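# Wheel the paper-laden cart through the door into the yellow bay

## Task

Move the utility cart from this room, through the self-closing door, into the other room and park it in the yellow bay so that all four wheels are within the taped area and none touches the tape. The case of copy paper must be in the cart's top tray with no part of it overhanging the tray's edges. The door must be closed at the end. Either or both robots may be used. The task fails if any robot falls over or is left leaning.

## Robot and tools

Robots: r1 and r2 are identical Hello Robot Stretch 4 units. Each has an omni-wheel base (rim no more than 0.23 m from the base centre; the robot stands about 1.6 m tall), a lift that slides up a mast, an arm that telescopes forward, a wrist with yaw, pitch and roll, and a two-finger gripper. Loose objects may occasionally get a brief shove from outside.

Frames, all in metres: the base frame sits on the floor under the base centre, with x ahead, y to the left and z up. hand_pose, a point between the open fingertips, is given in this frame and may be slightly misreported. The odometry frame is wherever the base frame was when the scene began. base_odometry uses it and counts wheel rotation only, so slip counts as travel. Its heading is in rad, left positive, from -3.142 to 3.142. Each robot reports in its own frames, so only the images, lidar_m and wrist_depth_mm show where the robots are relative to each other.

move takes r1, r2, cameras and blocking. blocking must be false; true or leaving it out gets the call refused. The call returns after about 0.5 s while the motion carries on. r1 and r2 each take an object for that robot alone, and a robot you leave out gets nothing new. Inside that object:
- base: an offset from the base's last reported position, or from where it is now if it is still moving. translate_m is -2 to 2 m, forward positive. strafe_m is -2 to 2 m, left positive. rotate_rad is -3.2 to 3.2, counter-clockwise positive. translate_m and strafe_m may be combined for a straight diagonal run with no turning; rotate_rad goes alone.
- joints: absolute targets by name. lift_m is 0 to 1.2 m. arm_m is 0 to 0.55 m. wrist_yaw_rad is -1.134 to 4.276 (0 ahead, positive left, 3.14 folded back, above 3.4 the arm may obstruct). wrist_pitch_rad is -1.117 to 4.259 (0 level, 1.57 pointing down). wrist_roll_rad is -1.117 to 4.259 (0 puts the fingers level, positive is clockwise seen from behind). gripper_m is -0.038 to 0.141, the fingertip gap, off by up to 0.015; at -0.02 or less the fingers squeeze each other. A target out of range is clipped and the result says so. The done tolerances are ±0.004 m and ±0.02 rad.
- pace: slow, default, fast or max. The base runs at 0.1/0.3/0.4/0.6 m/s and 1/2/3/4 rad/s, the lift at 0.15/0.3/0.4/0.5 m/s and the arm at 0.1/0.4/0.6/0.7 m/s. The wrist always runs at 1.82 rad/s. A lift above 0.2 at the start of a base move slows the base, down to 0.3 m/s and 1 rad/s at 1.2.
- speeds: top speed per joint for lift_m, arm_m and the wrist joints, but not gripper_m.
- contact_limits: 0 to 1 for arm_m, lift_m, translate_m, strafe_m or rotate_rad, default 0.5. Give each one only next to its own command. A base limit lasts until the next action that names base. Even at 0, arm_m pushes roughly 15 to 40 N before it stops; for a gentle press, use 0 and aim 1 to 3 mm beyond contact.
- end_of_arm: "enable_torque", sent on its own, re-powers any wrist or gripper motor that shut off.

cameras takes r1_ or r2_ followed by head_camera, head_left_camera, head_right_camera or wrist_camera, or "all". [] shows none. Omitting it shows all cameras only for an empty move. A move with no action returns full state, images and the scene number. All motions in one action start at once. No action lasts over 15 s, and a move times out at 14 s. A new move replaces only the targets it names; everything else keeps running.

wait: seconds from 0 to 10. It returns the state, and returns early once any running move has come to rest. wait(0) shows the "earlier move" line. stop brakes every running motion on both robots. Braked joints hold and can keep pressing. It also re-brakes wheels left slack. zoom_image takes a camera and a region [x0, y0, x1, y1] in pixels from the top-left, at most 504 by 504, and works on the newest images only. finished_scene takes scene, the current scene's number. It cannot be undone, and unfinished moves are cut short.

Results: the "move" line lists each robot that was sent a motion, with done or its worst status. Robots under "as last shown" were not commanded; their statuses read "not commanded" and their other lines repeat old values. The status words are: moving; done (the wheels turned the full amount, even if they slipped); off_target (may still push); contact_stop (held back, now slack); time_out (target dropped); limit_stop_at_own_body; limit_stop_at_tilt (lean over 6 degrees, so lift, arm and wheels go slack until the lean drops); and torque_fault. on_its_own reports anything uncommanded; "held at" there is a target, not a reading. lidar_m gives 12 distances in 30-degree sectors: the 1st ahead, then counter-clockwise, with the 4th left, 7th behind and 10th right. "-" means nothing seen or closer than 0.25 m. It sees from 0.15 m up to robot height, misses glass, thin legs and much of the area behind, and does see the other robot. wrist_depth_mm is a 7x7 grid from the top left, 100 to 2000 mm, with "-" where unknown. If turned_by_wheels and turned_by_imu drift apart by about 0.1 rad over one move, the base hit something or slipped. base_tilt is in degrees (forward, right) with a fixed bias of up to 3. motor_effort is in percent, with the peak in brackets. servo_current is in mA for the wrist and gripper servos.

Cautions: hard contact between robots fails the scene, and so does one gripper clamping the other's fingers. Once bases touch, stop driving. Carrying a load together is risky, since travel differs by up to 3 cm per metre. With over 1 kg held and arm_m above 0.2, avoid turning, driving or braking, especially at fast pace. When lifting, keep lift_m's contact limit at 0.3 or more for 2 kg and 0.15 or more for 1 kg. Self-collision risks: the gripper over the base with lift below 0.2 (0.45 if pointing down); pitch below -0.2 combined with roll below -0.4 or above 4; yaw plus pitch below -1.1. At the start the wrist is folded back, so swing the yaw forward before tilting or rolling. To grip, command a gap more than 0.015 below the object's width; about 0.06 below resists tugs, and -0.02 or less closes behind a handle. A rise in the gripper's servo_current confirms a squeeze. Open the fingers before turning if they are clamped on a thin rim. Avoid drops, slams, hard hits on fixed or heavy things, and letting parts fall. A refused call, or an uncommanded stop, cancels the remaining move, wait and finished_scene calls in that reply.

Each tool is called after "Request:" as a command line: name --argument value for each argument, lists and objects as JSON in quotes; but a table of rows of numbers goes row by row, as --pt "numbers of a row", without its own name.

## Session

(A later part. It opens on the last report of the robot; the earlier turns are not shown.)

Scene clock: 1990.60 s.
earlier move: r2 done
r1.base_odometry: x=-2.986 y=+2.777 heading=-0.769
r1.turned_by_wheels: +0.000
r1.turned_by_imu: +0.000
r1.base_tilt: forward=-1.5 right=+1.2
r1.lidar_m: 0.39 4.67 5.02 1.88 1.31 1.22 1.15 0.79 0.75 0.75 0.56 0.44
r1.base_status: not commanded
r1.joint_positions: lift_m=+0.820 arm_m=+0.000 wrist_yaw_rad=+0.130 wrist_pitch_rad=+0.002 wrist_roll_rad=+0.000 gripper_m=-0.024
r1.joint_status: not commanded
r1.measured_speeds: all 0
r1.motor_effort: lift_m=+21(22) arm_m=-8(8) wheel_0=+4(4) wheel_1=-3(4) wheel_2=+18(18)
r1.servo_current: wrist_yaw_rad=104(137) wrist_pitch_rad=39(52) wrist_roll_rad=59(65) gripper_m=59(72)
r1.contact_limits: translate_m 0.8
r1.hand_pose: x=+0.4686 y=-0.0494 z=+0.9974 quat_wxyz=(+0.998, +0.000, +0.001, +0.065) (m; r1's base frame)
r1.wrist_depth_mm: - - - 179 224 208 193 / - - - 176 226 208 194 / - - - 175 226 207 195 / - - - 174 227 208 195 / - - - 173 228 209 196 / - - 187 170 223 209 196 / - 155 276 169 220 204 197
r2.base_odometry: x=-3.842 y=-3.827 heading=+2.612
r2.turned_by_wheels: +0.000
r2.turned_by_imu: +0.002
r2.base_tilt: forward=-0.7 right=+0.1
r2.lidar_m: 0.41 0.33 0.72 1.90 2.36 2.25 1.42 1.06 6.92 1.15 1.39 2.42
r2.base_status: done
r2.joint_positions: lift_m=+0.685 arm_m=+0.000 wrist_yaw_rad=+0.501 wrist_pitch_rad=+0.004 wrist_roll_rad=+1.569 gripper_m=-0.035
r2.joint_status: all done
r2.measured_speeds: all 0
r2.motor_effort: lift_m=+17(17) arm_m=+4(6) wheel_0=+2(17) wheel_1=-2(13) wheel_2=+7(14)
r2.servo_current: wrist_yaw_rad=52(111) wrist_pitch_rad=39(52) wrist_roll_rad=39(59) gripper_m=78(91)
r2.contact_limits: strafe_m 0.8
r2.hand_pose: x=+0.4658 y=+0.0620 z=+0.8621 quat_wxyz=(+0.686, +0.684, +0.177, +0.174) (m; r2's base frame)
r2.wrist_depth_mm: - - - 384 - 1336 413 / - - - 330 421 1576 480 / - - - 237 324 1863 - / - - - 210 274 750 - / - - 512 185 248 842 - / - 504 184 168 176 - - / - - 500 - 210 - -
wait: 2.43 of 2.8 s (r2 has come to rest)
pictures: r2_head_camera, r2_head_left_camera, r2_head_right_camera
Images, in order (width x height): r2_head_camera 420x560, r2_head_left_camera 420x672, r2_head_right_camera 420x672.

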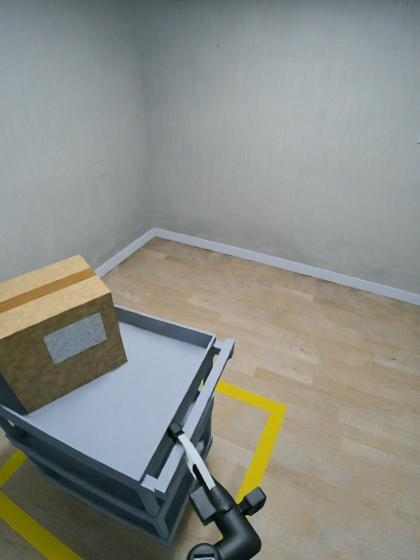

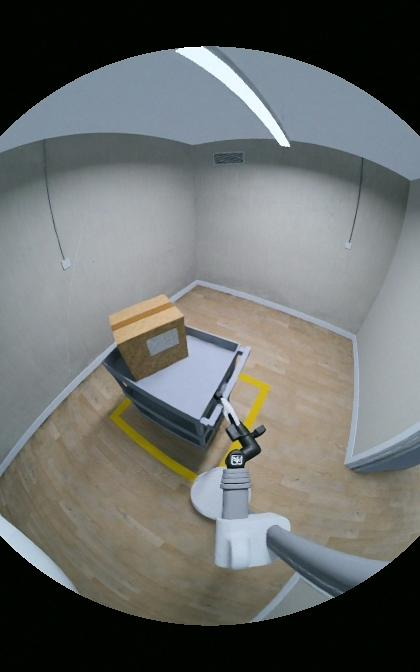

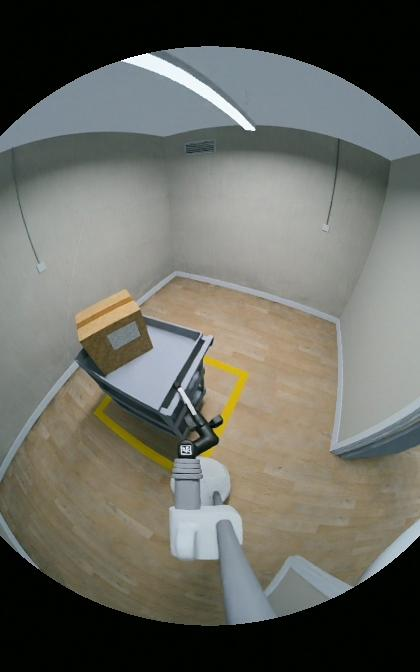

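Request:
move --blocking false --r2 '{"joints":{"gripper_m":0.08}}'

Request:
wait --seconds 1.2

Request:
move --blocking false --r2 '{"base":{"translate_m":-0.33,"strafe_m":-0.21}}'

Request:
wait --seconds 2.2 --cameras '["r2_head_camera","r2_head_left_camera"]'

Scene clock: 2018.47 s.
move: r2 moving
r1: as last shown
r1.base_tilt: forward=-1.5 right=+1.3
r1.lidar_m: 0.38 4.64 5.02 1.90 1.29 1.18 1.17 0.79 0.72 0.76 0.56 0.45
r1.motor_effort: lift_m=+22(22) arm_m=-8(8) wheel_0=+4(5) wheel_1=-3(3) wheel_2=+18(18)
r1.servo_current: wrist_yaw_rad=117(124) wrist_pitch_rad=39(46) wrist_roll_rad=46(59) gripper_m=65(65)
r1.contact_limits: translate_m 0.8
r1.wrist_depth_mm: - - - 179 224 208 193 / - - - 176 225 209 193 / - - - 175 227 207 195 / - - - 174 228 208 195 / - - - 173 228 208 196 / - - 186 170 224 209 196 / - 155 277 170 221 204 196
r2.base_odometry: x=-3.842 y=-3.827 heading=+2.612
r2.turned_by_wheels: +0.000
r2.turned_by_imu: +0.000
r2.base_tilt: forward=-0.7 right=+0.1
r2.lidar_m: 0.40 0.33 0.70 1.89 2.36 2.27 1.38 1.04 6.90 1.13 1.37 2.46
r2.base_status: not commanded
r2.joint_positions: lift_m=+0.685 arm_m=+0.000 wrist_yaw_rad=+0.501 wrist_pitch_rad=+0.004 wrist_roll_rad=+1.569 gripper_m=-0.010
r2.joint_status: gripper_m moving
r2.measured_speeds: all 0
r2.motor_effort: lift_m=+17(17) arm_m=+4(4) wheel_0=+3(3) wheel_1=-2(3) wheel_2=+6(7)
r2.servo_current: wrist_yaw_rad=52(52) wrist_pitch_rad=39(46) wrist_roll_rad=46(52) gripper_m=65(104)
r2.contact_limits: strafe_m 0.8
r2.hand_pose: x=+0.4658 y=+0.0620 z=+0.8621 quat_wxyz=(+0.686, +0.684, +0.177, +0.174) (m; r2's base frame)
r2.wrist_depth_mm: - - - 392 - 1366 1042 / - - - 342 - 1576 477 / - - - 243 330 1863 - / - - - 210 285 741 - / - - 517 189 252 831 - / - 508 185 171 181 - - / - 121 504 - 213 - -
pictures: none

Scene clock: 2019.67 s.
earlier move: r2 moving
r1.base_odometry: x=-2.986 y=+2.777 heading=-0.769
r1.turned_by_wheels: +0.000
r1.turned_by_imu: +0.000
r1.base_tilt: forward=-1.5 right=+1.3
r1.lidar_m: 0.38 4.66 5.04 1.88 1.31 1.20 1.17 0.79 0.73 0.76 0.55 0.46
r1.base_status: not commanded
r1.joint_positions: lift_m=+0.820 arm_m=+0.000 wrist_yaw_rad=+0.130 wrist_pitch_rad=+0.002 wrist_roll_rad=+0.000 gripper_m=-0.024
r1.joint_status: not commanded
r1.measured_speeds: all 0
r1.on_its_own: wrist_yaw_rad is at rest, and its servo_current (111 mA) is outside its rest range (0 to 104 mA)
r1.motor_effort: lift_m=+21(22) arm_m=-8(8) wheel_0=+4(5) wheel_1=-3(4) wheel_2=+18(18)
r1.servo_current: wrist_yaw_rad=111(124) wrist_pitch_rad=39(46) wrist_roll_rad=59(59) gripper_m=59(65)
r1.contact_limits: translate_m 0.8
r1.hand_pose: x=+0.4686 y=-0.0494 z=+0.9974 quat_wxyz=(+0.998, +0.000, +0.001, +0.065) (m; r1's base frame)
r1.wrist_depth_mm: - - - 178 224 208 193 / - - - 176 225 208 193 / - - - 175 227 207 194 / - - - 174 228 207 195 / - - - 173 228 209 196 / - - 187 170 222 210 197 / - 155 274 169 222 205 196
r2.base_odometry: x=-3.842 y=-3.827 heading=+2.612
r2.turned_by_wheels: +0.000
r2.turned_by_imu: +0.000
r2.base_tilt: forward=-0.7 right=+0.0
r2.lidar_m: 0.41 0.34 0.75 1.89 2.40 2.27 1.42 1.02 6.90 1.13 1.36 2.46
r2.base_status: not commanded
r2.joint_positions: lift_m=+0.685 arm_m=+0.000 wrist_yaw_rad=+0.501 wrist_pitch_rad=+0.004 wrist_roll_rad=+1.569 gripper_m=+0.080
r2.joint_status: gripper_m moving
r2.measured_speeds: all 0
r2.motor_effort: lift_m=+17(17) arm_m=+5(5) wheel_0=+3(3) wheel_1=-2(3) wheel_2=+5(7)
r2.servo_current: wrist_yaw_rad=46(52) wrist_pitch_rad=46(52) wrist_roll_rad=52(52) gripper_m=65(117)
r2.contact_limits: strafe_m 0.8
r2.hand_pose: x=+0.4658 y=+0.0620 z=+0.8621 quat_wxyz=(+0.686, +0.684, +0.177, +0.174) (m; r2's base frame)
r2.wrist_depth_mm: - - - 399 - 1366 1098 / - - - 366 - 1618 480 / - - - 251 - 1863 - / - - - 216 291 741 - / - - 521 194 257 842 - / - 517 191 179 185 - - / - - 500 - 217 - -
wait: 1.20 s; no rest
pictures: none

Scene clock: 2020.17 s.
earlier move: r2 done
move: r2 moving
r1.base_odometry: x=-2.986 y=+2.777 heading=-0.769
r1.turned_by_wheels: +0.000
r1.turned_by_imu: +0.000
r1.base_tilt: forward=-1.6 right=+1.2
r1.lidar_m: 0.38 4.63 5.03 1.90 1.29 1.22 1.16 0.80 0.73 0.77 0.56 0.46
r1.base_status: not commanded
r1.joint_positions: lift_m=+0.820 arm_m=+0.000 wrist_yaw_rad=+0.130 wrist_pitch_rad=+0.002 wrist_roll_rad=+0.000 gripper_m=-0.024
r1.joint_status: not commanded
r1.measured_speeds: all 0
r1.motor_effort: lift_m=+22(22) arm_m=-8(8) wheel_0=+4(4) wheel_1=-3(3) wheel_2=+18(18)
r1.servo_current: wrist_yaw_rad=111(130) wrist_pitch_rad=39(46) wrist_roll_rad=39(65) gripper_m=65(65)
r1.contact_limits: translate_m 0.8
r1.hand_pose: x=+0.4686 y=-0.0494 z=+0.9974 quat_wxyz=(+0.998, +0.000, +0.001, +0.065) (m; r1's base frame)
r1.wrist_depth_mm: - - - 179 224 208 193 / - - - 176 225 208 193 / - - - 175 226 206 194 / - - - 174 227 208 195 / - - - 173 228 209 196 / - - 186 170 223 209 197 / - 154 276 170 222 204 196
r2.base_odometry: x=-3.807 y=-3.826 heading=+2.612
r2.turned_by_wheels: +0.000
r2.turned_by_imu: +0.000
r2.base_tilt: forward=-0.7 right=+0.1
r2.lidar_m: 0.49 0.34 0.81 1.95 2.35 2.23 1.40 1.04 6.88 1.13 1.34 2.48
r2.base_status: translate_m moving; strafe_m moving
r2.joint_positions: lift_m=+0.685 arm_m=+0.000 wrist_yaw_rad=+0.501 wrist_pitch_rad=+0.004 wrist_roll_rad=+1.569 gripper_m=+0.080
r2.joint_status: all done
r2.measured_speeds: translate_m=-0.115 strafe_m=-0.073 rotate_rad=+0.000 lift_m=+0.000 arm_m=+0.000 wrist_yaw_rad=+0.000 wrist_pitch_rad=+0.000 wrist_roll_rad=+0.000
r2.motor_effort: lift_m=+17(17) arm_m=+4(4) wheel_0=+7(7) wheel_1=-11(11) wheel_2=+11(13)
r2.servo_current: wrist_yaw_rad=52(59) wrist_pitch_rad=46(46) wrist_roll_rad=46(65) gripper_m=52(52)
r2.hand_pose: x=+0.4658 y=+0.0619 z=+0.8621 quat_wxyz=(+0.686, +0.684, +0.177, +0.174) (m; r2's base frame)
r2.wrist_depth_mm: - - - 415 - 1661 1138 / - - - 402 - 1661 504 / - - - 343 - 1921 - / - - - 312 319 778 - / - - 554 272 287 - - / - - 193 204 186 - - / - 142 535 - - - -
pictures: none

Scene clock: 2022.33 s.
earlier move: r2 done
r1.base_odometry: x=-2.986 y=+2.777 heading=-0.769
r1.turned_by_wheels: +0.000
r1.turned_by_imu: +0.000
r1.base_tilt: forward=-1.5 right=+1.3
r1.lidar_m: 0.39 4.64 5.02 1.88 1.30 1.20 1.16 0.79 0.75 0.76 0.54 0.46
r1.base_status: not commanded
r1.joint_positions: lift_m=+0.820 arm_m=+0.000 wrist_yaw_rad=+0.130 wrist_pitch_rad=+0.002 wrist_roll_rad=+0.000 gripper_m=-0.024
r1.joint_status: not commanded
r1.measured_speeds: all 0
r1.on_its_own: wrist_yaw_rad is at rest, and its servo_current (117 mA) is outside its rest range (0 to 104 mA)
r1.motor_effort: lift_m=+22(22) arm_m=-8(8) wheel_0=+4(4) wheel_1=-3(4) wheel_2=+18(18)
r1.servo_current: wrist_yaw_rad=117(130) wrist_pitch_rad=39(52) wrist_roll_rad=46(65) gripper_m=65(65)
r1.contact_limits: translate_m 0.8
r1.hand_pose: x=+0.4686 y=-0.0494 z=+0.9974 quat_wxyz=(+0.998, +0.000, +0.001, +0.065) (m; r1's base frame)
r1.wrist_depth_mm: - - - 179 225 208 193 / - - - 176 225 208 195 / - - - 174 226 207 194 / - - - 174 227 208 195 / - - - 173 228 208 196 / - - 187 170 224 211 196 / - 155 274 169 221 204 198
r2.base_odometry: x=-3.451 y=-3.813 heading=+2.612
r2.turned_by_wheels: +0.000
r2.turned_by_imu: +0.000
r2.base_tilt: forward=-0.7 right=+0.0
r2.lidar_m: 0.83 0.72 2.15 2.26 2.18 2.09 0.93 0.65 6.58 1.09 1.00 2.28
r2.base_status: done
r2.joint_positions: lift_m=+0.685 arm_m=+0.000 wrist_yaw_rad=+0.501 wrist_pitch_rad=+0.004 wrist_roll_rad=+1.569 gripper_m=+0.080
r2.joint_status: all done
r2.measured_speeds: all 0
r2.motor_effort: lift_m=+17(17) arm_m=+4(5) wheel_0=+5(9) wheel_1=-1(12) wheel_2=+3(13)
r2.servo_current: wrist_yaw_rad=46(65) wrist_pitch_rad=39(52) wrist_roll_rad=59(65) gripper_m=52(59)
r2.hand_pose: x=+0.4658 y=+0.0619 z=+0.8621 quat_wxyz=(+0.686, +0.684, +0.177, +0.174) (m; r2's base frame)
r2.wrist_depth_mm: - - - - - 1661 1160 / - - - - - 1708 1182 / - - - - - 809 1138 / - - - - - 699 991 / - - - 640 1229 615 - / - - 194 569 186 554 554 / - 142 - - - - -
wait: 2.17 of 2.2 s (r2 has come to rest)
pictures: r2_head_camera, r2_head_left_camera
Images, in order (width x height): r2_head_camera 420x560, r2_head_left_camera 420x672.

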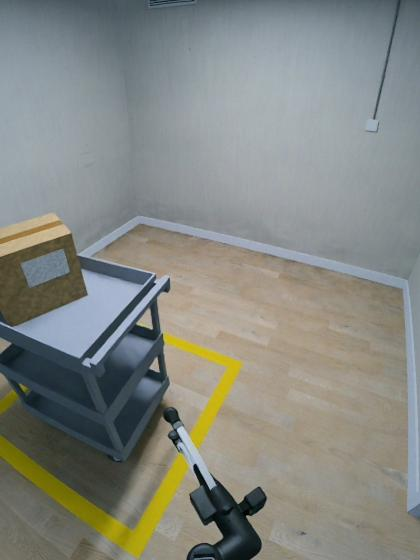

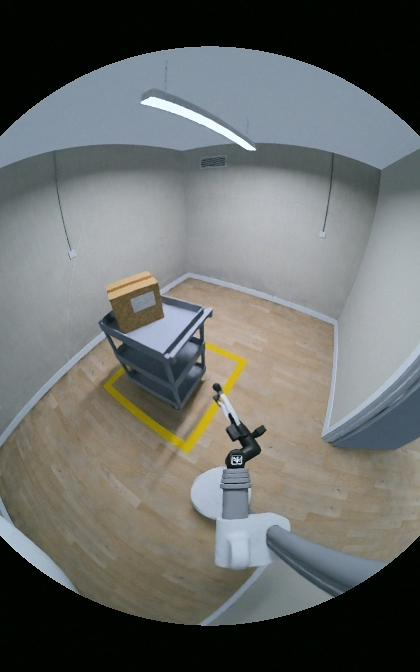

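Request:
zoom_image --camera "r2_head_camera" --region '[0, 240, 260, 560]'

Request:
move --blocking false --r2 '{"base":{"rotate_rad":0.55}}'

Request:
wait --seconds 1.5 --cameras '["r2_head_camera","r2_head_left_camera"]'

Request:
zoom_image --camera "r2_head_camera" --region '[60, 200, 360, 560]'

Scaled by 1.575 from the camera's 420x560 image, which has a finer 1200x1600 frame.

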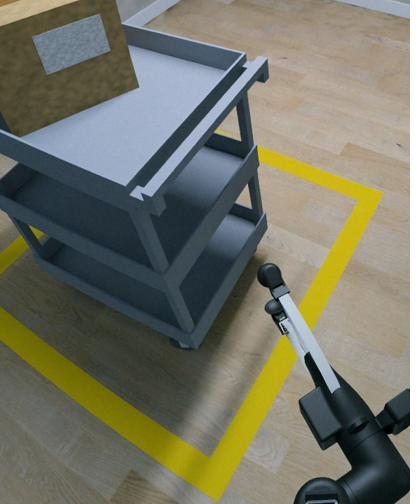

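Scene clock: 2028.63 s.
move: r2 moving
r1.base_odometry: x=-2.986 y=+2.777 heading=-0.769
r1.turned_by_wheels: +0.000
r1.turned_by_imu: +0.000
r1.base_tilt: forward=-1.5 right=+1.3
r1.lidar_m: 0.40 4.66 5.03 1.89 1.30 1.20 1.17 0.81 0.74 0.76 0.53 0.45
r1.base_status: not commanded
r1.joint_positions: lift_m=+0.820 arm_m=+0.000 wrist_yaw_rad=+0.130 wrist_pitch_rad=+0.002 wrist_roll_rad=+0.000 gripper_m=-0.024
r1.joint_status: not commanded
r1.measured_speeds: all 0
r1.motor_effort: lift_m=+21(22) arm_m=-8(8) wheel_0=+4(4) wheel_1=-3(3) wheel_2=+18(18)
r1.servo_current: wrist_yaw_rad=104(124) wrist_pitch_rad=39(46) wrist_roll_rad=39(65) gripper_m=72(72)
r1.contact_limits: translate_m 0.8
r1.hand_pose: x=+0.4686 y=-0.0494 z=+0.9974 quat_wxyz=(+0.998, +0.000, +0.001, +0.065) (m; r1's base frame)
r1.wrist_depth_mm: - - - 179 225 208 193 / - - - 176 226 208 193 / - - - 175 226 208 195 / - - - 174 228 208 195 / - - - 173 227 209 196 / - - 186 170 223 209 196 / - 155 274 170 221 204 196
r2.base_odometry: x=-3.451 y=-3.813 heading=+2.863
r2.turned_by_wheels: +0.251
r2.turned_by_imu: +0.244
r2.base_tilt: forward=-0.6 right=+0.1
r2.lidar_m: 0.71 0.79 2.18 2.48 2.08 1.39 0.77 0.66 2.00 1.00 1.18 2.66
r2.base_status: rotate_rad moving
r2.joint_positions: lift_m=+0.685 arm_m=+0.000 wrist_yaw_rad=+0.501 wrist_pitch_rad=+0.004 wrist_roll_rad=+1.569 gripper_m=+0.080
r2.joint_status: not commanded
r2.measured_speeds: translate_m=+0.000 strafe_m=-0.001 rotate_rad=+0.978 lift_m=+0.000 arm_m=+0.000 wrist_yaw_rad=+0.000 wrist_pitch_rad=+0.000 wrist_roll_rad=+0.000
r2.motor_effort: lift_m=+17(17) arm_m=+4(4) wheel_0=-7(11) wheel_1=-10(10) wheel_2=-11(12)
r2.servo_current: wrist_yaw_rad=52(59) wrist_pitch_rad=33(52) wrist_roll_rad=52(52) gripper_m=46(52)
r2.hand_pose: x=+0.4658 y=+0.0619 z=+0.8621 quat_wxyz=(+0.686, +0.684, +0.177, +0.174) (m; r2's base frame)
r2.wrist_depth_mm: - - - 661 - 654 1182 / - - - 597 - 603 891 / - - - 569 - 549 559 / - - 866 854 525 525 530 / - - - 866 - - - / - - 189 - 186 1661 1205 / - 127 - - - 1708 1205
pictures: none

Scene clock: 2029.47 s.
earlier move: r2 done
r1.base_odometry: x=-2.986 y=+2.777 heading=-0.769
r1.turned_by_wheels: +0.000
r1.turned_by_imu: +0.000
r1.base_tilt: forward=-1.5 right=+1.3
r1.lidar_m: 0.38 4.67 5.02 1.90 1.30 1.20 1.15 0.81 0.75 0.78 0.54 0.45
r1.base_status: not commanded
r1.joint_positions: lift_m=+0.820 arm_m=+0.000 wrist_yaw_rad=+0.130 wrist_pitch_rad=+0.002 wrist_roll_rad=+0.000 gripper_m=-0.024
r1.joint_status: not commanded
r1.measured_speeds: all 0
r1.on_its_own: wrist_yaw_rad is at rest, and its servo_current (111 mA) is outside its rest range (0 to 104 mA)
r1.motor_effort: lift_m=+22(22) arm_m=-8(8) wheel_0=+4(5) wheel_1=-3(3) wheel_2=+18(18)
r1.servo_current: wrist_yaw_rad=111(130) wrist_pitch_rad=39(52) wrist_roll_rad=46(65) gripper_m=59(72)
r1.contact_limits: translate_m 0.8
r1.hand_pose: x=+0.4686 y=-0.0494 z=+0.9974 quat_wxyz=(+0.998, +0.000, +0.001, +0.065) (m; r1's base frame)
r1.wrist_depth_mm: - - - 178 224 207 192 / - - - 176 226 208 194 / - - - 175 227 206 195 / - - - 174 228 208 195 / - - - 173 228 208 196 / - - 186 170 223 208 196 / - 154 273 170 220 204 196
r2.base_odometry: x=-3.451 y=-3.813 heading=-3.122
r2.turned_by_wheels: +0.298
r2.turned_by_imu: +0.291
r2.base_tilt: forward=-0.7 right=+0.0
r2.lidar_m: 0.72 2.17 2.26 2.17 2.09 0.92 0.65 6.54 1.08 1.00 2.43 0.83
r2.base_status: done
r2.joint_positions: lift_m=+0.685 arm_m=+0.000 wrist_yaw_rad=+0.501 wrist_pitch_rad=+0.004 wrist_roll_rad=+1.569 gripper_m=+0.080
r2.joint_status: not commanded
r2.measured_speeds: all 0
r2.motor_effort: lift_m=+17(17) arm_m=+4(5) wheel_0=-4(11) wheel_1=-3(10) wheel_2=-4(12)
r2.servo_current: wrist_yaw_rad=52(59) wrist_pitch_rad=39(52) wrist_roll_rad=52(59) gripper_m=52(59)
r2.hand_pose: x=+0.4658 y=+0.0619 z=+0.8621 quat_wxyz=(+0.686, +0.684, +0.177, +0.174) (m; r2's base frame)
r2.wrist_depth_mm: - - 732 445 421 430 439 / - - 778 591 - 976 976 / - - - - - 1618 1138 / - - - - - 1756 1182 / - - - - - 1756 1182 / - - 187 - 185 1618 1205 / - 127 - - - 1708 1205
wait: 0.83 of 1.5 s (r2 has come to rest)
pictures: r2_head_camera, r2_head_left_camera
Images, in order (width x height): r2_head_camera 420x560, r2_head_left_camera 420x672.

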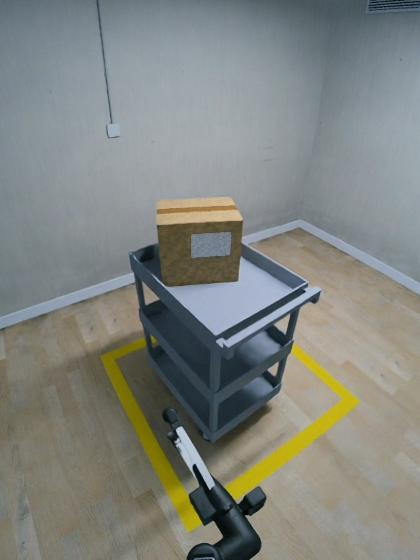

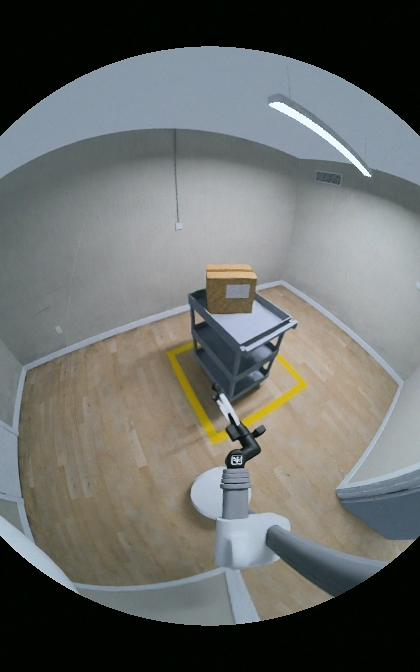

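Scaled by 1.400 from the camera's 420x560 image, which has a finer 1200x1600 frame.

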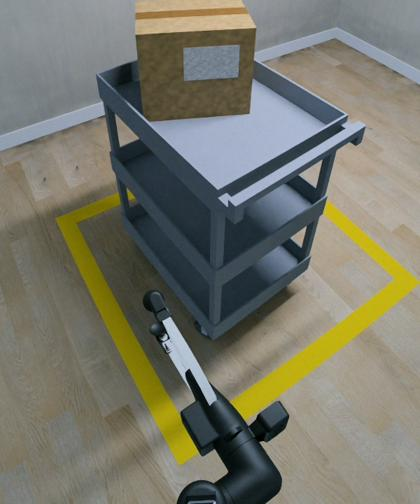

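Request:
zoom_image --camera "r2_head_camera" --region '[110, 180, 340, 370]'

Request:
zoom_image --camera "r2_head_left_camera" --region '[140, 240, 320, 450]'

Scaled by 2.191 from the camera's 420x560 image, which has a finer 1200x1600 frame.

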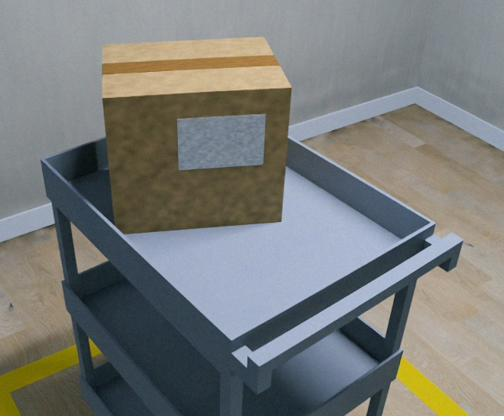

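Scaled by 2.400 from the camera's 420x672 image, which has a finer 600x960 frame.

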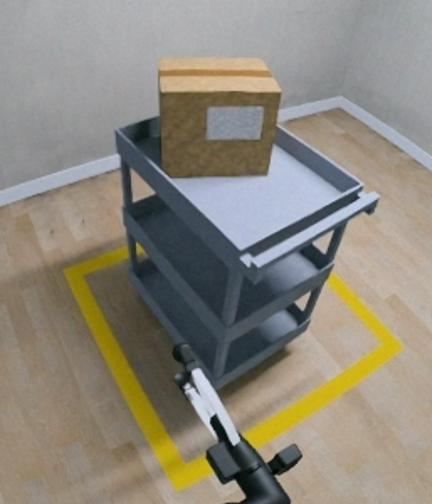

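Request:
move --blocking false --r1 '{"joints":{"gripper_m":0.10}}' --cameras '["r1_head_camera"]'

Request:
wait --seconds 2 --cameras '["r1_head_camera"]'

Request:
wait --seconds 3 --cameras '["r1_head_camera","r1_head_left_camera","r1_head_right_camera"]'

Scene clock: 2072.73 s.
move: r1 moving
r1.base_odometry: x=-2.986 y=+2.777 heading=-0.769
r1.turned_by_wheels: -0.001
r1.turned_by_imu: -0.001
r1.base_tilt: forward=-1.6 right=+1.2
r1.lidar_m: 0.40 4.65 5.02 1.88 1.29 1.19 1.18 0.78 0.75 0.78 0.55 0.46
r1.base_status: not commanded
r1.joint_positions: lift_m=+0.820 arm_m=+0.000 wrist_yaw_rad=+0.130 wrist_pitch_rad=+0.002 wrist_roll_rad=+0.000 gripper_m=+0.001
r1.joint_status: gripper_m moving
r1.measured_speeds: translate_m=+0.000 strafe_m=+0.000 rotate_rad=-0.001 lift_m=+0.000 arm_m=+0.000 wrist_yaw_rad=+0.000 wrist_pitch_rad=+0.000 wrist_roll_rad=+0.000
r1.motor_effort: lift_m=+21(22) arm_m=-8(8) wheel_0=+4(4) wheel_1=-3(3) wheel_2=+13(18)
r1.servo_current: wrist_yaw_rad=117(130) wrist_pitch_rad=39(52) wrist_roll_rad=46(52) gripper_m=59(59)
r1.contact_limits: translate_m 0.8
r1.hand_pose: x=+0.4685 y=-0.0494 z=+0.9974 quat_wxyz=(+0.998, +0.000, +0.001, +0.065) (m; r1's base frame)
r1.wrist_depth_mm: - - - 239 226 210 195 / - - - 240 228 211 196 / - - - 180 229 209 196 / - - - 173 229 210 196 / - - - 173 230 211 198 / - - 190 177 225 211 198 / - - 277 172 154 206 199
r2: as last shown
r2.turned_by_wheels: +0.000
r2.turned_by_imu: +0.000
r2.base_tilt: forward=-0.7 right=+0.1
r2.lidar_m: 0.71 2.16 2.29 2.16 2.08 0.92 0.68 6.56 1.06 0.99 2.44 0.83
r2.motor_effort: lift_m=+17(17) arm_m=+4(5) wheel_0=-4(5) wheel_1=-2(3) wheel_2=-4(4)
r2.servo_current: wrist_yaw_rad=39(52) wrist_pitch_rad=46(46) wrist_roll_rad=52(52) gripper_m=52(52)
r2.wrist_depth_mm: - - 732 442 421 430 442 / - - 778 585 - 960 960 / - - - - - 1618 1138 / - - - - - 1756 1205 / - - - - - 1756 1229 / - - 187 - 185 1576 1182 / - 127 - - - 1708 1182
pictures: r1_head_camera
Images, in order (width x height): r1_head_camera 420x560.

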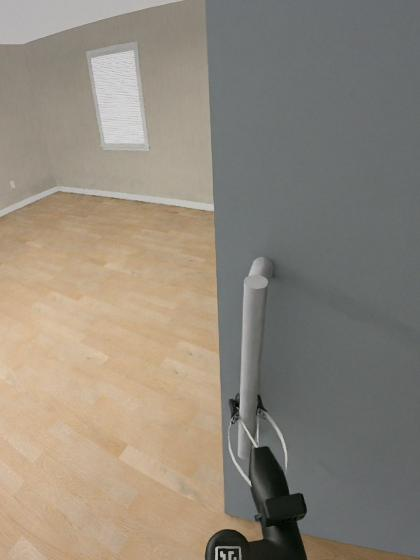

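Scene clock: 2074.20 s.
earlier move: r1 done
r1.base_odometry: x=-2.986 y=+2.777 heading=-0.770
r1.turned_by_wheels: -0.001
r1.turned_by_imu: -0.001
r1.base_tilt: forward=-1.6 right=+1.3
r1.lidar_m: 0.68 4.64 5.05 1.86 1.30 1.20 1.20 0.80 0.73 0.76 0.73 0.72
r1.base_status: not commanded
r1.joint_positions: lift_m=+0.820 arm_m=+0.000 wrist_yaw_rad=+0.113 wrist_pitch_rad=+0.002 wrist_roll_rad=+0.000 gripper_m=+0.100
r1.joint_status: all done
r1.measured_speeds: all 0
r1.motor_effort: lift_m=+21(22) arm_m=-5(8) wheel_0=+4(5) wheel_1=-3(3) wheel_2=+3(18)
r1.servo_current: wrist_yaw_rad=52(130) wrist_pitch_rad=33(52) wrist_roll_rad=33(65) gripper_m=46(85)
r1.contact_limits: translate_m 0.8
r1.hand_pose: x=+0.4674 y=-0.0544 z=+0.9974 quat_wxyz=(+0.998, +0.000, +0.001, +0.056) (m; r1's base frame)
r1.wrist_depth_mm: - - - - 496 452 410 / - - - - 492 452 402 / - - - - 508 455 410 / - - - - 512 455 410 / - - - - 517 466 413 / - - 215 - 198 449 413 / - - - 144 496 466 421
r2.base_odometry: x=-3.451 y=-3.813 heading=-3.122
r2.turned_by_wheels: +0.000
r2.turned_by_imu: +0.000
r2.base_tilt: forward=-0.6 right=+0.1
r2.lidar_m: 0.69 2.17 2.28 2.18 2.09 0.92 0.67 6.56 1.03 1.00 2.47 0.81
r2.base_status: not commanded
r2.joint_positions: lift_m=+0.685 arm_m=+0.000 wrist_yaw_rad=+0.501 wrist_pitch_rad=+0.004 wrist_roll_rad=+1.569 gripper_m=+0.080
r2.joint_status: not commanded
r2.measured_speeds: all 0
r2.motor_effort: lift_m=+17(17) arm_m=+4(5) wheel_0=-4(5) wheel_1=-3(3) wheel_2=-4(4)
r2.servo_current: wrist_yaw_rad=46(59) wrist_pitch_rad=46(52) wrist_roll_rad=46(59) gripper_m=59(59)
r2.hand_pose: x=+0.4658 y=+0.0619 z=+0.8621 quat_wxyz=(+0.686, +0.684, +0.177, +0.174) (m; r2's base frame)
r2.wrist_depth_mm: - - 732 445 421 430 442 / - - 778 585 - 976 976 / - - - - - 1576 1138 / - - - - - 1708 1160 / - - - - - 1708 1205 / - - 188 - 185 1576 1205 / - 127 - - - 1756 1182
wait: 1.47 of 2 s (r1 has come to rest)
pictures: r1_head_camera
Images, in order (width x height): r1_head_camera 420x560.

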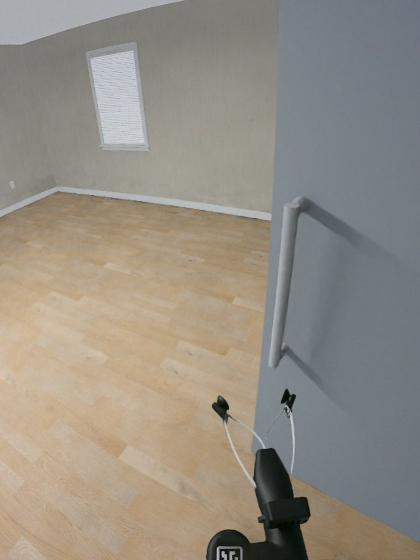

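Scene clock: 2077.20 s.
r1.base_odometry: x=-2.986 y=+2.777 heading=-0.770
r1.turned_by_wheels: +0.000
r1.turned_by_imu: +0.000
r1.base_tilt: forward=-1.6 right=+1.3
r1.lidar_m: 3.58 4.64 5.02 1.88 1.29 1.21 1.19 0.80 0.74 0.74 0.97 1.42
r1.base_status: not commanded
r1.joint_positions: lift_m=+0.820 arm_m=+0.000 wrist_yaw_rad=+0.113 wrist_pitch_rad=+0.002 wrist_roll_rad=+0.000 gripper_m=+0.100
r1.joint_status: all done
r1.measured_speeds: all 0
r1.motor_effort: lift_m=+21(22) arm_m=-5(8) wheel_0=+3(5) wheel_1=-3(3) wheel_2=+3(18)
r1.servo_current: wrist_yaw_rad=39(130) wrist_pitch_rad=39(52) wrist_roll_rad=65(65) gripper_m=46(85)
r1.contact_limits: translate_m 0.8
r1.hand_pose: x=+0.4674 y=-0.0544 z=+0.9974 quat_wxyz=(+0.998, +0.000, +0.001, +0.056) (m; r1's base frame)
r1.wrist_depth_mm: - - - - - - - / - - - - - - - / - - - - - - - / - - - - - - - / - - - - - - - / - - 214 - 198 - - / - - - 145 - - -
r2.base_odometry: x=-3.451 y=-3.813 heading=-3.122
r2.turned_by_wheels: +0.000
r2.turned_by_imu: +0.000
r2.base_tilt: forward=-0.6 right=+0.1
r2.lidar_m: 0.72 2.18 2.24 2.17 2.09 0.92 0.67 0.96 0.94 1.00 2.46 0.83
r2.base_status: not commanded
r2.joint_positions: lift_m=+0.685 arm_m=+0.000 wrist_yaw_rad=+0.501 wrist_pitch_rad=+0.004 wrist_roll_rad=+1.569 gripper_m=+0.080
r2.joint_status: not commanded
r2.measured_speeds: all 0
r2.motor_effort: lift_m=+17(17) arm_m=+4(5) wheel_0=-4(5) wheel_1=-3(3) wheel_2=-4(4)
r2.servo_current: wrist_yaw_rad=39(59) wrist_pitch_rad=39(52) wrist_roll_rad=52(59) gripper_m=46(59)
r2.hand_pose: x=+0.4658 y=+0.0619 z=+0.8621 quat_wxyz=(+0.686, +0.684, +0.177, +0.174) (m; r2's base frame)
r2.wrist_depth_mm: - - 732 445 421 430 442 / - - 778 585 - 976 976 / - - - - - 1618 1138 / - - - - - 1756 1182 / - - - - - 1756 1205 / - - 189 - 186 1618 1205 / - 128 - - - 1756 1182
wait: 3.00 s; at rest by 0.27 s
pictures: r1_head_camera, r1_head_left_camera, r1_head_right_camera
Images, in order (width x height): r1_head_camera 420x560, r1_head_left_camera 420x672, r1_head_right_camera 420x672.

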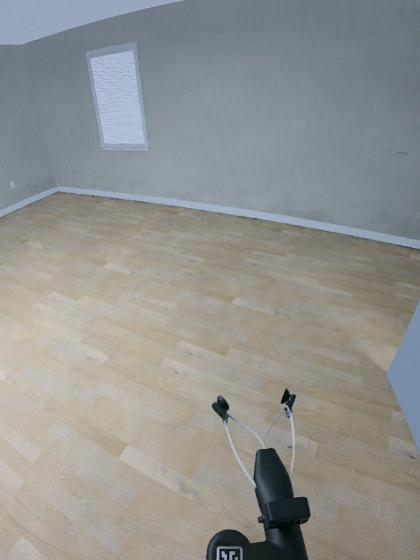

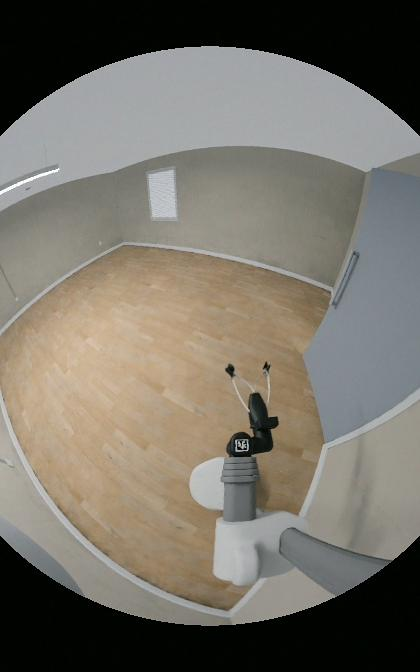

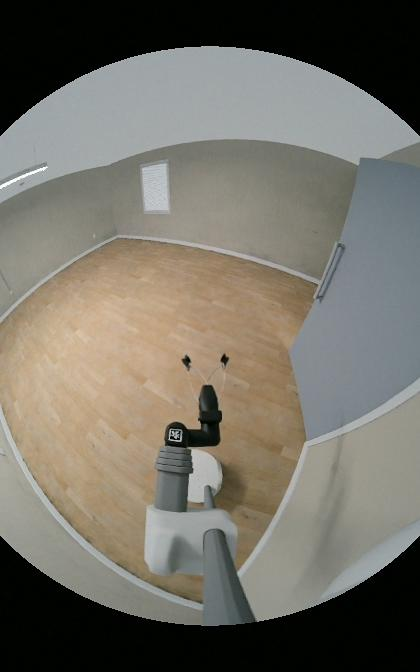

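Request:
wait --seconds 1 --cameras '["r1_head_left_camera","r2_head_camera"]'

Request:
zoom_image --camera "r1_head_left_camera" --region '[260, 140, 420, 460]'

Scene clock: 2081.07 s.
r1.base_odometry: x=-2.986 y=+2.777 heading=-0.770
r1.turned_by_wheels: +0.000
r1.turned_by_imu: +0.000
r1.base_tilt: forward=-1.6 right=+1.2
r1.lidar_m: 3.57 4.64 5.04 1.89 1.30 1.21 1.20 0.80 0.74 0.75 1.02 2.33
r1.base_status: not commanded
r1.joint_positions: lift_m=+0.820 arm_m=+0.000 wrist_yaw_rad=+0.113 wrist_pitch_rad=+0.002 wrist_roll_rad=+0.000 gripper_m=+0.100
r1.joint_status: all done
r1.measured_speeds: all 0
r1.motor_effort: lift_m=+21(22) arm_m=-5(8) wheel_0=+3(5) wheel_1=-3(3) wheel_2=+3(18)
r1.servo_current: wrist_yaw_rad=59(130) wrist_pitch_rad=39(52) wrist_roll_rad=39(65) gripper_m=46(85)
r1.contact_limits: translate_m 0.8
r1.hand_pose: x=+0.4674 y=-0.0544 z=+0.9974 quat_wxyz=(+0.998, +0.000, +0.001, +0.056) (m; r1's base frame)
r1.wrist_depth_mm: - - - - - - - / - - - - - - - / - - - - - - - / - - - - - - - / - - - - - - - / - - 215 - 197 - - / - - - 145 - - -
r2.base_odometry: x=-3.451 y=-3.813 heading=-3.122
r2.turned_by_wheels: +0.000
r2.turned_by_imu: +0.001
r2.base_tilt: forward=-0.7 right=+0.1
r2.lidar_m: 0.70 2.14 2.24 2.17 2.10 0.91 0.66 0.69 0.75 0.99 2.47 0.83
r2.base_status: not commanded
r2.joint_positions: lift_m=+0.685 arm_m=+0.000 wrist_yaw_rad=+0.501 wrist_pitch_rad=+0.004 wrist_roll_rad=+1.569 gripper_m=+0.080
r2.joint_status: not commanded
r2.measured_speeds: all 0
r2.motor_effort: lift_m=+17(17) arm_m=+4(5) wheel_0=-4(5) wheel_1=-3(3) wheel_2=-4(4)
r2.servo_current: wrist_yaw_rad=46(59) wrist_pitch_rad=46(52) wrist_roll_rad=46(59) gripper_m=52(59)
r2.hand_pose: x=+0.4658 y=+0.0619 z=+0.8621 quat_wxyz=(+0.686, +0.684, +0.177, +0.174) (m; r2's base frame)
r2.wrist_depth_mm: - - 732 445 424 424 439 / - - 768 591 - 960 960 / - - - - - 1618 1118 / - - - - - 1708 1205 / - - - - - 1756 1205 / - - 187 - 185 1661 1205 / - 127 - - - 1708 1182
wait: 1.00 s; at rest from the start
pictures: r1_head_left_camera, r2_head_camera
Images, in order (width x height): r1_head_left_camera 420x672, r2_head_camera 420x560.

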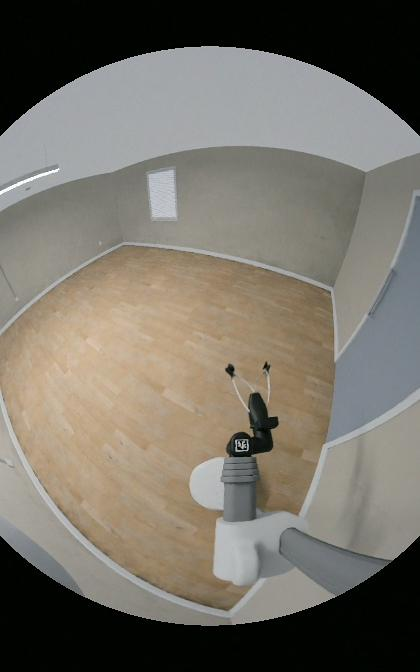

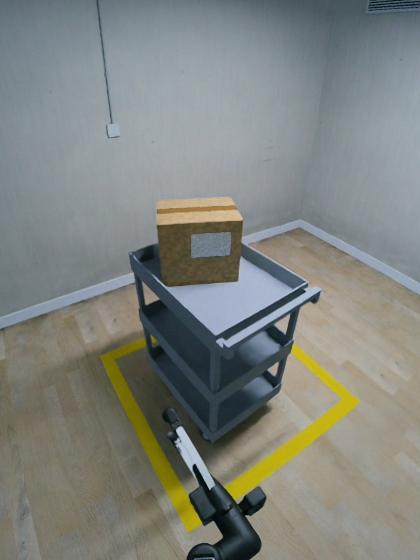

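Scaled by 1.575 from the camera's 420x672 image, which has a finer 600x960 frame.

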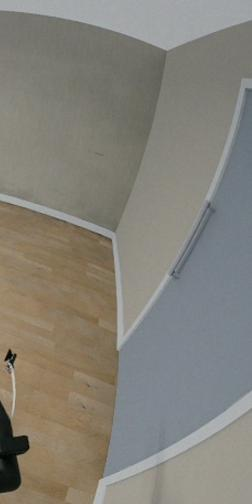

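Request:
wait --seconds 0.5 --cameras '["r1_head_left_camera"]'

Request:
zoom_image --camera "r1_head_left_camera" --region '[320, 180, 420, 460]'

Scene clock: 2087.27 s.
r1.base_odometry: x=-2.986 y=+2.777 heading=-0.770
r1.turned_by_wheels: +0.000
r1.turned_by_imu: +0.000
r1.base_tilt: forward=-1.6 right=+1.3
r1.lidar_m: 3.58 4.63 5.02 1.90 1.32 1.20 1.19 0.79 0.72 0.75 0.99 2.34
r1.base_status: not commanded
r1.joint_positions: lift_m=+0.820 arm_m=+0.000 wrist_yaw_rad=+0.113 wrist_pitch_rad=+0.002 wrist_roll_rad=+0.000 gripper_m=+0.100
r1.joint_status: all done
r1.measured_speeds: all 0
r1.motor_effort: lift_m=+22(22) arm_m=-5(8) wheel_0=+3(5) wheel_1=-3(3) wheel_2=+3(18)
r1.servo_current: wrist_yaw_rad=52(130) wrist_pitch_rad=39(52) wrist_roll_rad=46(65) gripper_m=46(85)
r1.contact_limits: translate_m 0.8
r1.hand_pose: x=+0.4674 y=-0.0544 z=+0.9974 quat_wxyz=(+0.998, +0.000, +0.001, +0.056) (m; r1's base frame)
r1.wrist_depth_mm: - - - - - - - / - - - - - - - / - - - - - - - / - - - - - - - / - - - - - - - / - - 214 - 198 - - / - - - 145 - - -
r2.base_odometry: x=-3.451 y=-3.813 heading=-3.122
r2.turned_by_wheels: +0.000
r2.turned_by_imu: +0.000
r2.base_tilt: forward=-0.6 right=+0.1
r2.lidar_m: 0.71 2.17 2.26 2.13 2.09 0.94 0.68 0.69 0.74 0.98 2.46 0.84
r2.base_status: not commanded
r2.joint_positions: lift_m=+0.685 arm_m=+0.000 wrist_yaw_rad=+0.501 wrist_pitch_rad=+0.004 wrist_roll_rad=+1.569 gripper_m=+0.080
r2.joint_status: not commanded
r2.measured_speeds: all 0
r2.motor_effort: lift_m=+17(17) arm_m=+4(5) wheel_0=-4(5) wheel_1=-2(3) wheel_2=-3(4)
r2.servo_current: wrist_yaw_rad=46(59) wrist_pitch_rad=46(52) wrist_roll_rad=59(59) gripper_m=59(59)
r2.hand_pose: x=+0.4658 y=+0.0619 z=+0.8621 quat_wxyz=(+0.686, +0.684, +0.177, +0.174) (m; r2's base frame)
r2.wrist_depth_mm: - - 741 445 421 427 439 / - - 778 591 - 976 991 / - - - - - 1618 1118 / - - - - - 1756 1229 / - - - - - 1708 1182 / - - 188 - 185 1576 1182 / - 127 - - - 1756 1205
wait: 0.50 s; at rest from the start
pictures: r1_head_left_camera
Images, in order (width x height): r1_head_left_camera 420x672.

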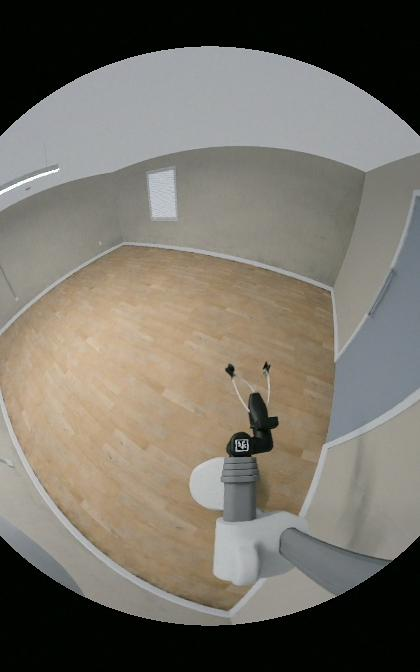

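Scaled by 1.800 from the camera's 420x672 image, which has a finer 600x960 frame.

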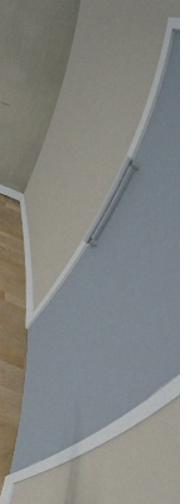

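Request:
finished_scene --scene 1

The scene is finished: the task was done.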